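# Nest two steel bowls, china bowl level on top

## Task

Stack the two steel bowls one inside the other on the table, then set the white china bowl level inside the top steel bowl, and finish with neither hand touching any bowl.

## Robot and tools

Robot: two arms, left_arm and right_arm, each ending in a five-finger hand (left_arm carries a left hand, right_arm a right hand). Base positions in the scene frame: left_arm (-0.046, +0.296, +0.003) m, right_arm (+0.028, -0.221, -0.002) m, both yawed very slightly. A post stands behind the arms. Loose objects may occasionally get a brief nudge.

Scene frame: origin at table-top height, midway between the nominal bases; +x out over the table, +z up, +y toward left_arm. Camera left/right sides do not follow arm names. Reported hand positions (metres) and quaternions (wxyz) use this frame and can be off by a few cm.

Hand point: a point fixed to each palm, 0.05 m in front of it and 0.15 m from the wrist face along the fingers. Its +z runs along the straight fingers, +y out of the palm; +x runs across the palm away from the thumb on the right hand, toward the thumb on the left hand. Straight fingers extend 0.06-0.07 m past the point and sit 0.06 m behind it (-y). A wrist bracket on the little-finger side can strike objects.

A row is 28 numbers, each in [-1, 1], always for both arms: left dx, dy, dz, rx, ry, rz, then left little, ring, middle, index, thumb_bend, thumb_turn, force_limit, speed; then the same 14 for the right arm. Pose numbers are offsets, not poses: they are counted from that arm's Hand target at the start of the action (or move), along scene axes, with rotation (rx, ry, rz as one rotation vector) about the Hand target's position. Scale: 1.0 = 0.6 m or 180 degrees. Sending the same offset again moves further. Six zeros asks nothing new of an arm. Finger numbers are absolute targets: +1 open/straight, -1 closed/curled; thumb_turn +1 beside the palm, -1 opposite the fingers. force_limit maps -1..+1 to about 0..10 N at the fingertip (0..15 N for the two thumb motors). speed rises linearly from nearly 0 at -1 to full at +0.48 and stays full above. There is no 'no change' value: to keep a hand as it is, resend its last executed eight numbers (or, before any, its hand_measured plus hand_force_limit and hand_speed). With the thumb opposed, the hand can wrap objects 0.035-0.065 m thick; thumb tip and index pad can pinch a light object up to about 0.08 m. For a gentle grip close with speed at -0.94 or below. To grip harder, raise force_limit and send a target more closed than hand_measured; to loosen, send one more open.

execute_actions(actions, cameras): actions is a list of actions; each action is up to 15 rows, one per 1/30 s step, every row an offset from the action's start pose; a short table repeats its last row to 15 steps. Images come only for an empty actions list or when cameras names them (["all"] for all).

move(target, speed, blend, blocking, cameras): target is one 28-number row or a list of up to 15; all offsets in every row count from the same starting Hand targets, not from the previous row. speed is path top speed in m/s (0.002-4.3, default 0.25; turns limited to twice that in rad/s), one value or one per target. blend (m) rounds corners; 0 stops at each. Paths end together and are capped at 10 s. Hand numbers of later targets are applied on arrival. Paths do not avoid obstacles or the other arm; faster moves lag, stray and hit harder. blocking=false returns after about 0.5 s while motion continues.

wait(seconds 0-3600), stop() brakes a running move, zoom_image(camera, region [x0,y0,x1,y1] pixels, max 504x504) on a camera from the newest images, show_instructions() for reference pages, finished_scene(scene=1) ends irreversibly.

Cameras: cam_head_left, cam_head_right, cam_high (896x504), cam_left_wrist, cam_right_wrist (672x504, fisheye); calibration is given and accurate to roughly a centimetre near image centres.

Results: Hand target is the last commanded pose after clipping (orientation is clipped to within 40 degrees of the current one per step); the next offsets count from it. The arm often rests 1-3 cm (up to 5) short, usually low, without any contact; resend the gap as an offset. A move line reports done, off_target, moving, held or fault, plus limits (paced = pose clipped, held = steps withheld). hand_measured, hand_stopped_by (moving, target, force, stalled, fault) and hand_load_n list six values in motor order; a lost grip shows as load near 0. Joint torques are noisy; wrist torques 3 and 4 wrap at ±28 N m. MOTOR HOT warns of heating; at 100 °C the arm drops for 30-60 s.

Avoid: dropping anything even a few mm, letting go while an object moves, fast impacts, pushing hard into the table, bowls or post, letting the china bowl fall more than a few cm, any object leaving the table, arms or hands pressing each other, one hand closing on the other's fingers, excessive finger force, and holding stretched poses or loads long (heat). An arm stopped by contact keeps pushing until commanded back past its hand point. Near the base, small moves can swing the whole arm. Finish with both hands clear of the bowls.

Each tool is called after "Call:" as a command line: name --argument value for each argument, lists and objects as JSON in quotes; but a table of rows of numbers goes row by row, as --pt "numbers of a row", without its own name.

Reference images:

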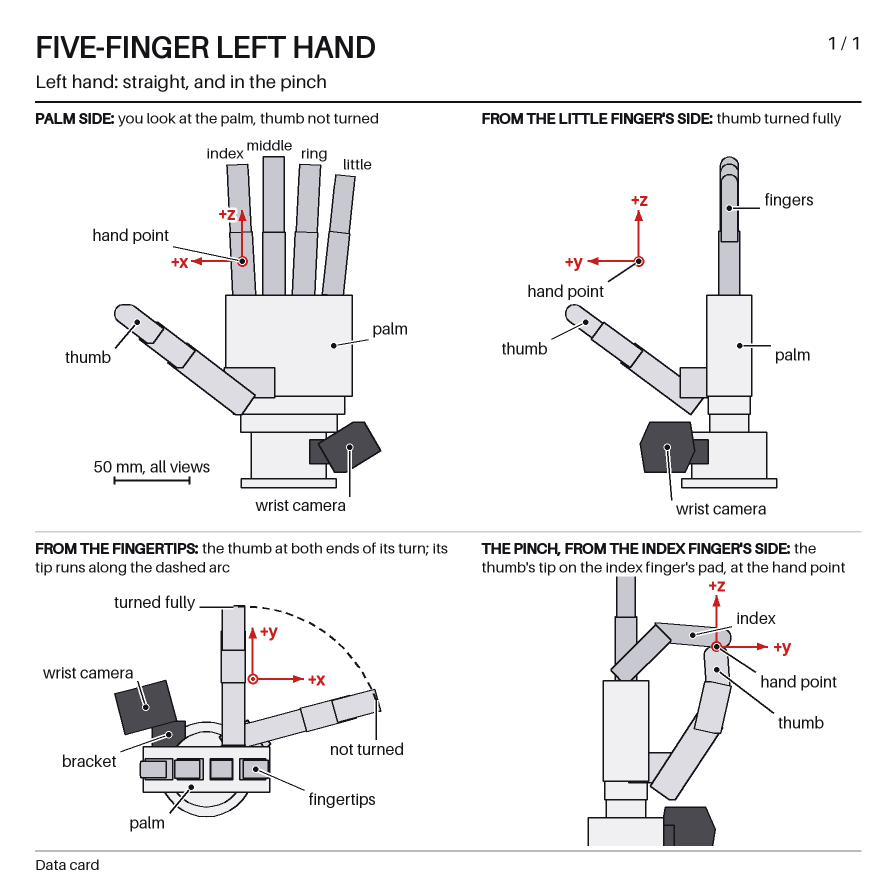

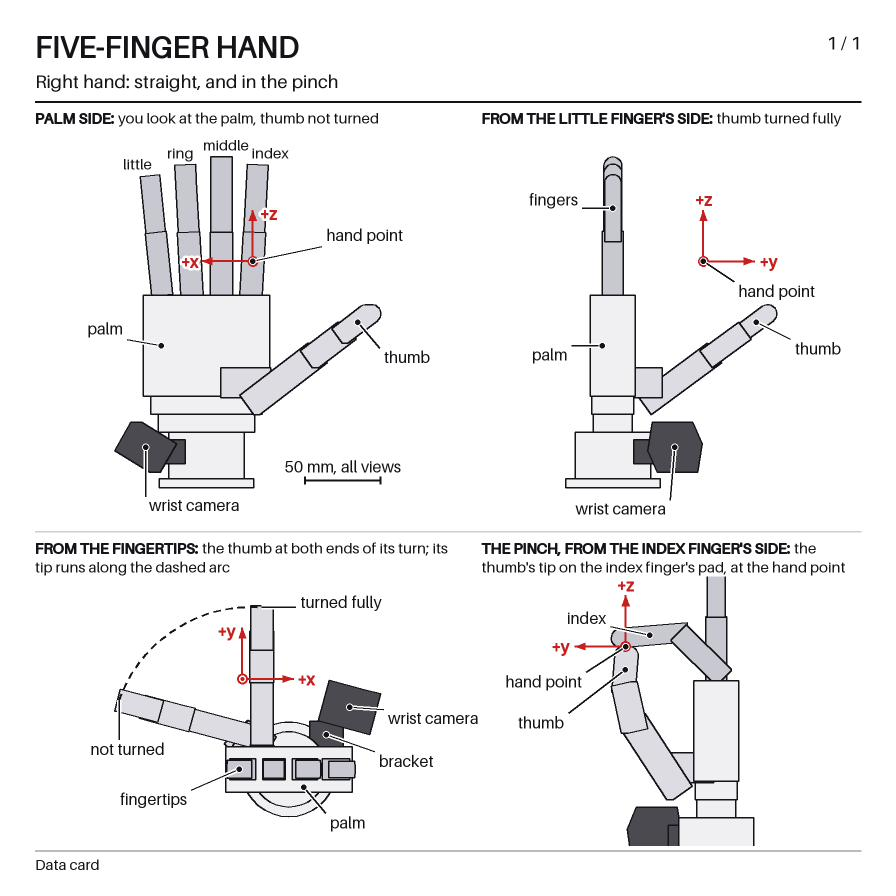

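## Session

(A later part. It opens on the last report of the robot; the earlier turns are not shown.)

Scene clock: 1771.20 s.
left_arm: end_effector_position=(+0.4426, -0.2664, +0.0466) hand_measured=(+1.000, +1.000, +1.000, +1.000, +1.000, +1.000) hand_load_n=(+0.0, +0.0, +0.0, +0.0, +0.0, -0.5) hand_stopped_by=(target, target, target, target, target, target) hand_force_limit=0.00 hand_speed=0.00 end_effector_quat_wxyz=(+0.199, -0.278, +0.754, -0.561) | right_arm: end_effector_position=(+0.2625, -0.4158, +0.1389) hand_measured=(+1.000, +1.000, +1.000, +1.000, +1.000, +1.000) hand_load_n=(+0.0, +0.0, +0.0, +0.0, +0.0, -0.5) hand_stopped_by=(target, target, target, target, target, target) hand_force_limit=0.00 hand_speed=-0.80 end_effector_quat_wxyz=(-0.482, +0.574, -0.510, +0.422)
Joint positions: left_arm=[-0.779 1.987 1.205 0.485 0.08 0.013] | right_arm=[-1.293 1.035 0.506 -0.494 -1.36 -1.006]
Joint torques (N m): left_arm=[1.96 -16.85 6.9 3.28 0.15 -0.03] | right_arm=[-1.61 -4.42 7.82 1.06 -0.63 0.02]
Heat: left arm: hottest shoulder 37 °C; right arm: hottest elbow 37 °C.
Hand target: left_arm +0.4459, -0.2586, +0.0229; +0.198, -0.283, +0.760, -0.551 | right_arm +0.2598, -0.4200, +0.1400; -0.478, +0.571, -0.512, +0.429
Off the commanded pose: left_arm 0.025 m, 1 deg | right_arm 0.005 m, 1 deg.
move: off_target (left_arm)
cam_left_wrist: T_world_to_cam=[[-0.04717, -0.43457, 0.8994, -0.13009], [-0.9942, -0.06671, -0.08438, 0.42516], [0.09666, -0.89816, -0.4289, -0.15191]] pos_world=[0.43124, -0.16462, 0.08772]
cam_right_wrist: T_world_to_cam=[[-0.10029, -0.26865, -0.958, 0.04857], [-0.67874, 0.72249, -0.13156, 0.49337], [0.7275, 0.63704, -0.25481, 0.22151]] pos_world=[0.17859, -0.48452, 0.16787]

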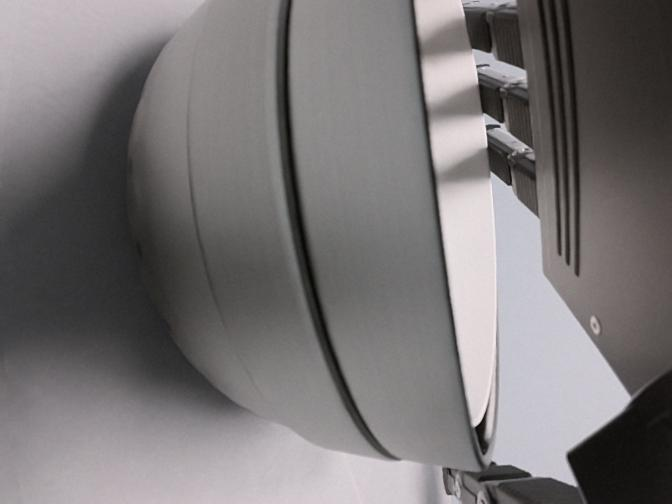

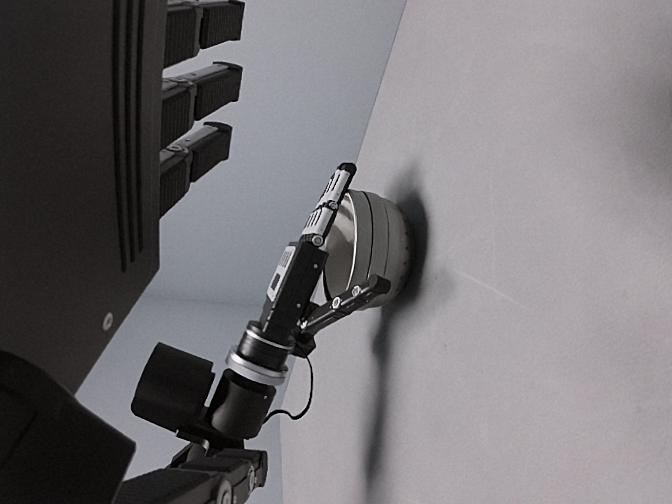

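Call:
move --target '[-0.005,0.003,0.2,0,0,0, 1,1,1,1,1,1,0.0,0.0, 0,0,0,0,0,0, 1,1,1,1,1,1,0,-0.8]' --speed 0.08 --cameras '["all"]'

Call:
zoom_image --camera "cam_right_wrist" --region '[240, 150, 440, 340]'

Call:
zoom_image --camera "cam_left_wrist" --region '[0, 0, 420, 420]'

Scene clock: 1779.93 s.
left_arm: end_effector_position=(+0.4295, -0.2531, +0.1279) hand_measured=(+1.000, +1.000, +1.000, +1.000, +1.000, +1.000) hand_load_n=(+0.0, +0.0, +0.0, +0.0, +0.0, -0.5) hand_stopped_by=(target, target, target, target, target, target) hand_force_limit=0.00 hand_speed=0.00 end_effector_quat_wxyz=(+0.192, -0.283, +0.765, -0.545) | right_arm: end_effector_position=(+0.2625, -0.4158, +0.1389) hand_measured=(+1.000, +1.000, +1.000, +1.000, +1.000, +1.000) hand_load_n=(+0.0, +0.0, +0.0, +0.0, +0.0, +0.0) hand_stopped_by=(target, target, target, target, target, target) hand_force_limit=0.00 hand_speed=-0.80 end_effector_quat_wxyz=(-0.482, +0.574, -0.510, +0.422)
Joint positions: left_arm=[-0.779 1.809 1.222 0.248 0.08 0.013] | right_arm=[-1.293 1.035 0.506 -0.494 -1.36 -1.006]
Joint torques (N m): left_arm=[1.85 -17.73 11.49 1.74 0.11 -0.03] | right_arm=[-1.73 -4.19 7.64 1.1 -0.64 -0.03]
Heat: left arm: hottest shoulder 37 °C; right arm: hottest elbow 37 °C.
Hand target: left_arm +0.4429, -0.2568, +0.1429; +0.198, -0.283, +0.760, -0.551 | right_arm +0.2598, -0.4200, +0.1400; -0.478, +0.571, -0.512, +0.429
Off the commanded pose: left_arm 0.020 m, 1 deg | right_arm 0.005 m, 1 deg.
move: off_target (left_arm)
cam_left_wrist: T_world_to_cam=[[-0.0212, -0.46108, 0.88711, -0.21432], [-0.99627, -0.06451, -0.05734, 0.41788], [0.08366, -0.88501, -0.45799, -0.09121]] pos_world=[0.4194, -0.15258, 0.17231]
cam_right_wrist: T_world_to_cam=[[-0.10029, -0.26865, -0.958, 0.04857], [-0.67874, 0.72249, -0.13156, 0.49337], [0.7275, 0.63704, -0.25481, 0.22151]] pos_world=[0.17859, -0.48452, 0.16787]

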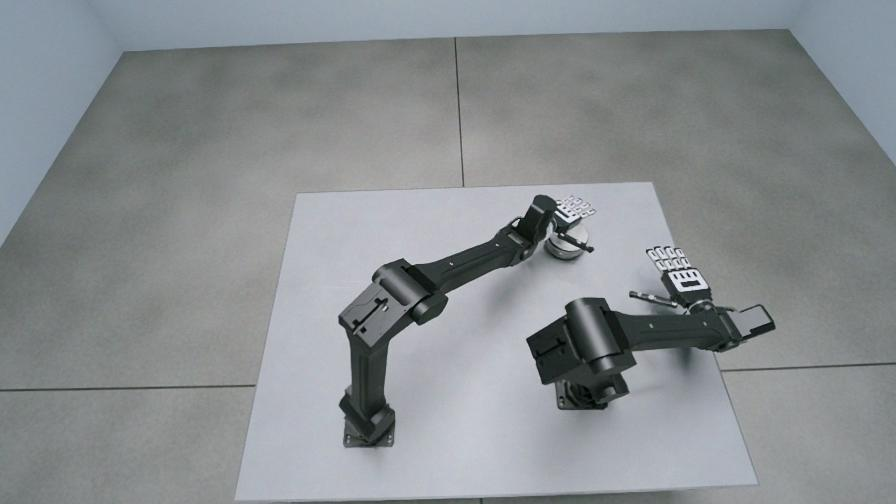

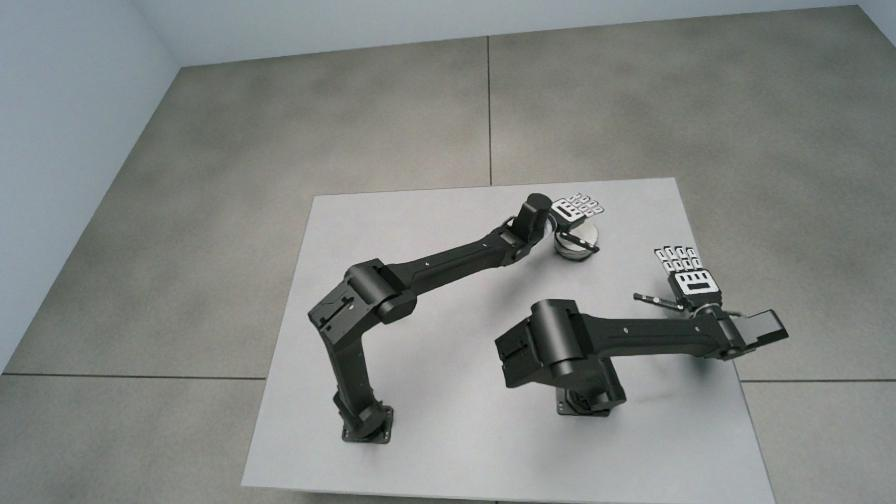

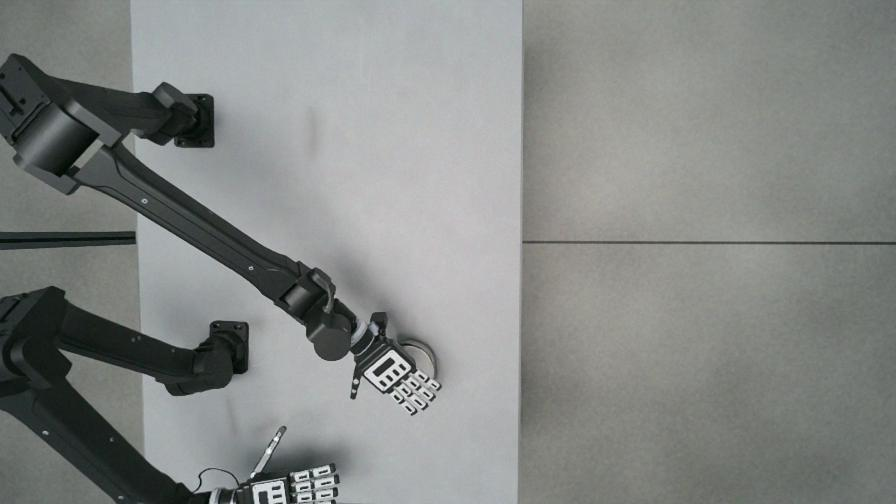

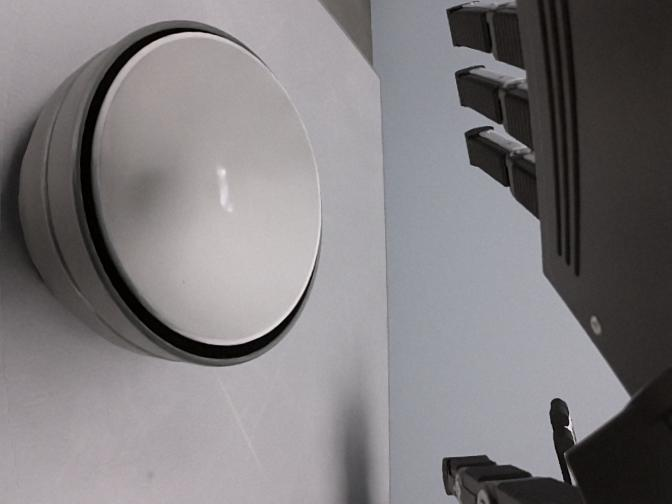

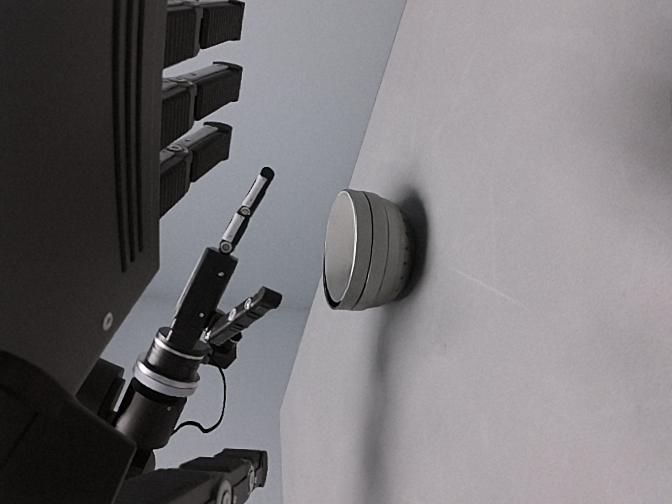

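Scaled by 2.520 from the camera's image (finer frame: 960x720).

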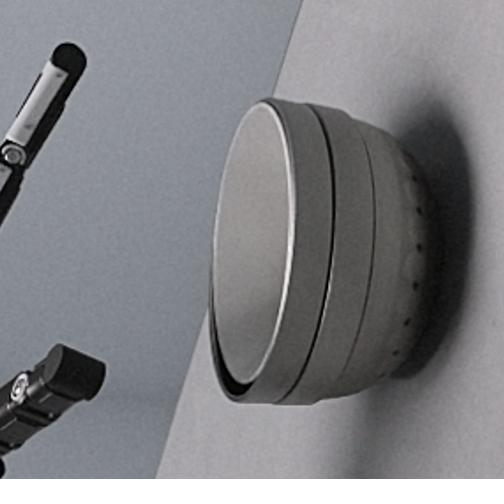

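Scaled by 1.200 from the camera's image (finer frame: 960x720).

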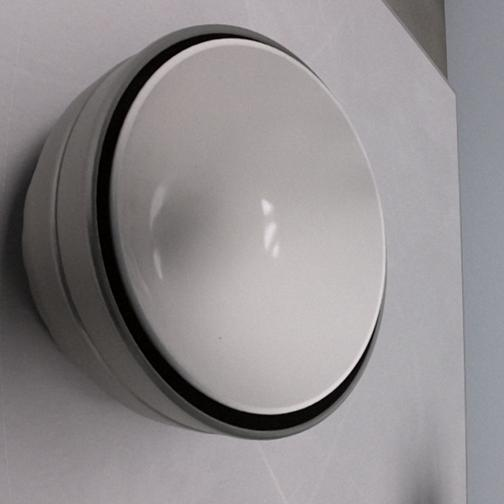

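Call:
move --pt "0 0 0.08 0 0 0 1 1 1 1 1 1 0.0 0.0 0 0 0 0 0 0 1 1 1 1 1 1 0 -0.8" --pt "-0.2 0.35 0.15 0 0 0 1 1 1 1 1 1 0.0 0.0 0 0 0 0 0 0 1 1 1 1 1 1 0 -0.8" --speed 0.2 --blend 0.02 --cameras '["all"]'

Call:
zoom_image --camera "cam_high" --region '[370, 330, 450, 410]'

Call:
zoom_image --camera "cam_head_left" --region '[530, 200, 610, 280]'

Call:
zoom_image --camera "cam_right_wrist" --region '[300, 170, 440, 320]'

Scene clock: 1859.33 s.
left_arm: end_effector_position=(+0.3229, -0.0528, +0.2405) hand_measured=(+1.000, +1.000, +1.000, +1.000, +1.000, +1.000) hand_load_n=(+0.0, +0.0, +0.0, +0.0, +0.0, +0.0) hand_stopped_by=(target, target, target, target, target, target) hand_force_limit=0.00 hand_speed=0.00 end_effector_quat_wxyz=(+0.198, -0.280, +0.754, -0.560) | right_arm: end_effector_position=(+0.2625, -0.4158, +0.1389) hand_measured=(+1.000, +1.000, +1.000, +1.000, +1.000, +1.000) hand_load_n=(+0.0, +0.0, +0.0, +0.0, +0.0, -0.5) hand_stopped_by=(target, target, target, target, target, target) hand_force_limit=0.00 hand_speed=-0.80 end_effector_quat_wxyz=(-0.482, +0.574, -0.510, +0.422)
Joint positions: left_arm=[-0.594 1.118 0.782 0.028 0.255 0.064] | right_arm=[-1.293 1.035 0.506 -0.494 -1.36 -1.006]
Joint torques (N m): left_arm=[1.85 -8.76 9.18 1.78 0.21 0.05] | right_arm=[-1.79 -4.19 7.66 1.05 -0.63 -0.01]
Heat: left arm: hottest elbow 40 °C; right arm: hottest elbow 37 °C.
Hand target: left_arm +0.3230, -0.0468, +0.2330; +0.198, -0.283, +0.760, -0.551 | right_arm +0.2598, -0.4200, +0.1400; -0.478, +0.571, -0.512, +0.429
Off the commanded pose: left_arm 0.010 m, 1 deg | right_arm 0.005 m, 1 deg.
move: done
cam_left_wrist: T_world_to_cam=[[-0.04217, -0.43355, 0.90014, -0.21904], [-0.99425, -0.07057, -0.08057, 0.33559], [0.09846, -0.89836, -0.42808, 0.13388]] pos_world=[0.31124, 0.04899, 0.28152]
cam_right_wrist: T_world_to_cam=[[-0.10029, -0.26865, -0.958, 0.04857], [-0.67874, 0.72249, -0.13156, 0.49337], [0.7275, 0.63704, -0.25481, 0.22151]] pos_world=[0.17859, -0.48452, 0.16787]

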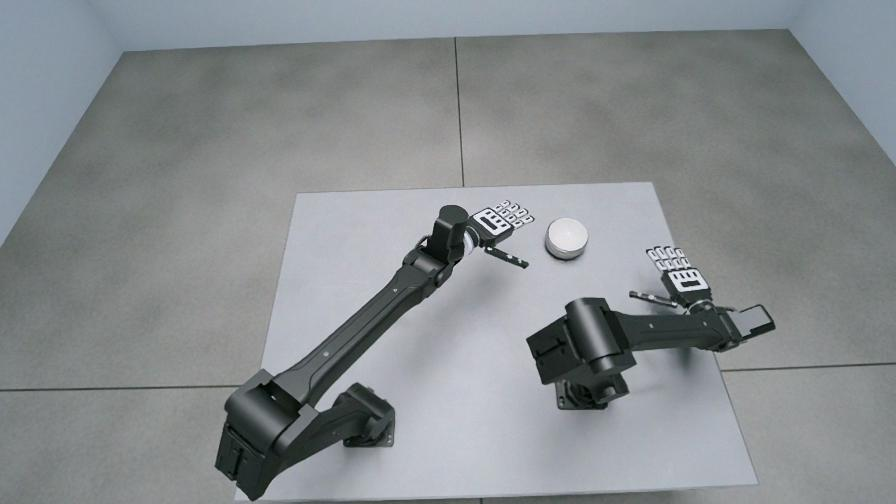

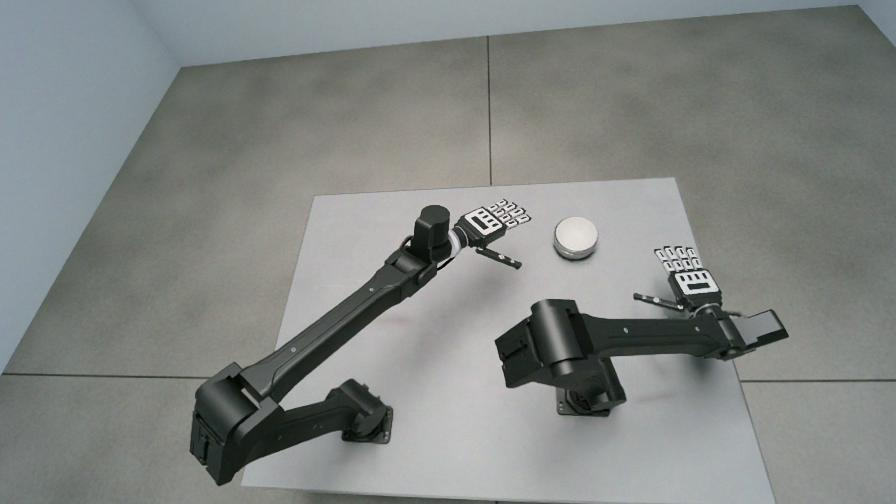

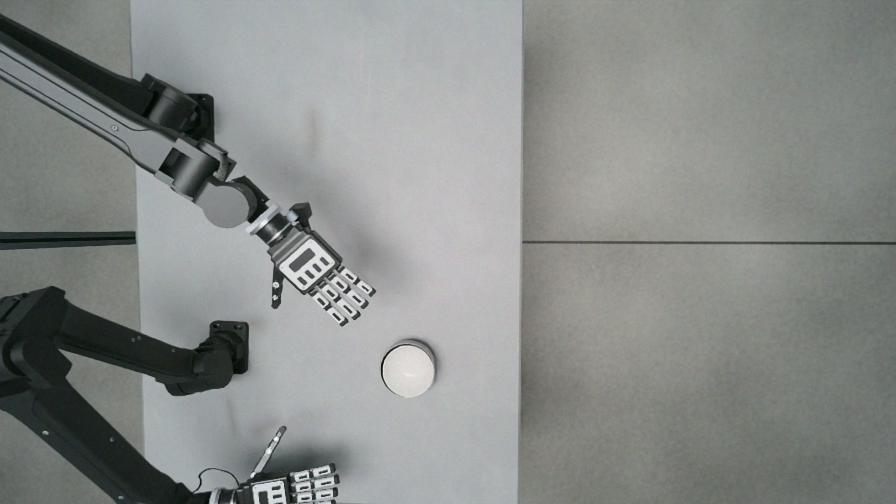

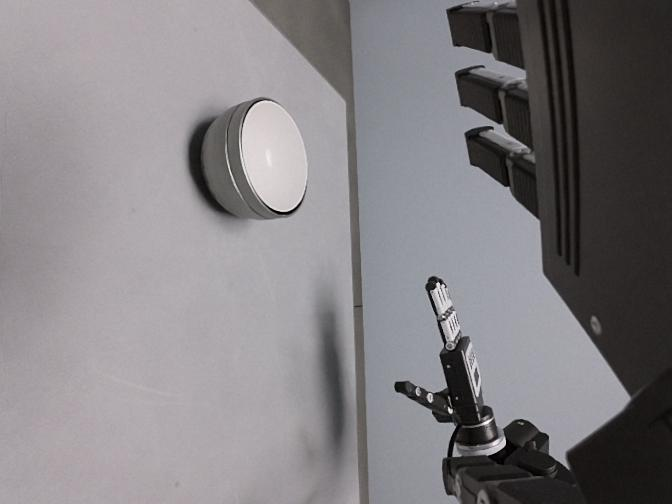

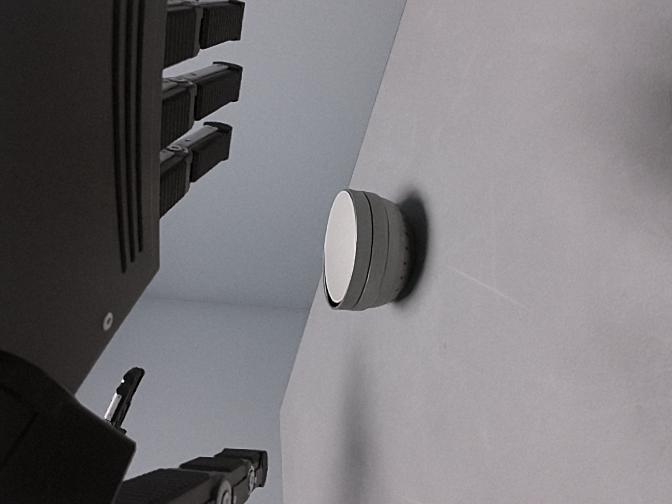

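Scaled by 6.300.

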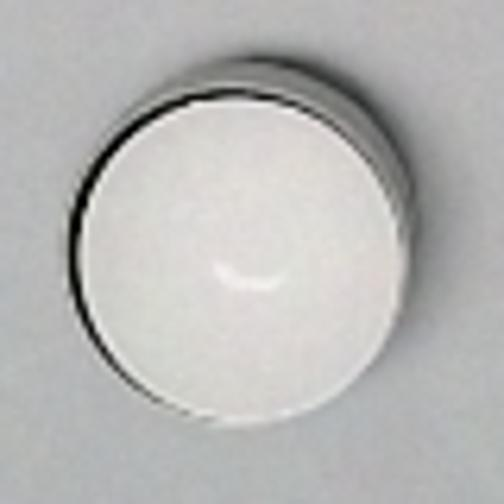

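Scaled by 6.300.

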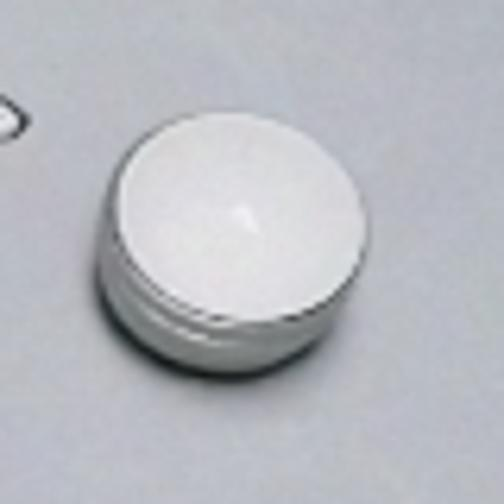

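Scaled by 3.360 from the camera's image (finer frame: 960x720).

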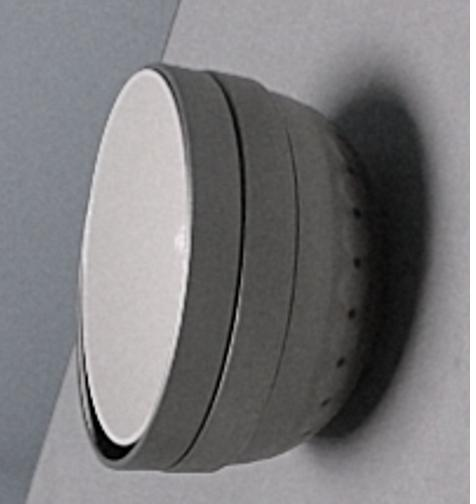

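Call:
finished_scene

The scene is finished: the task was done.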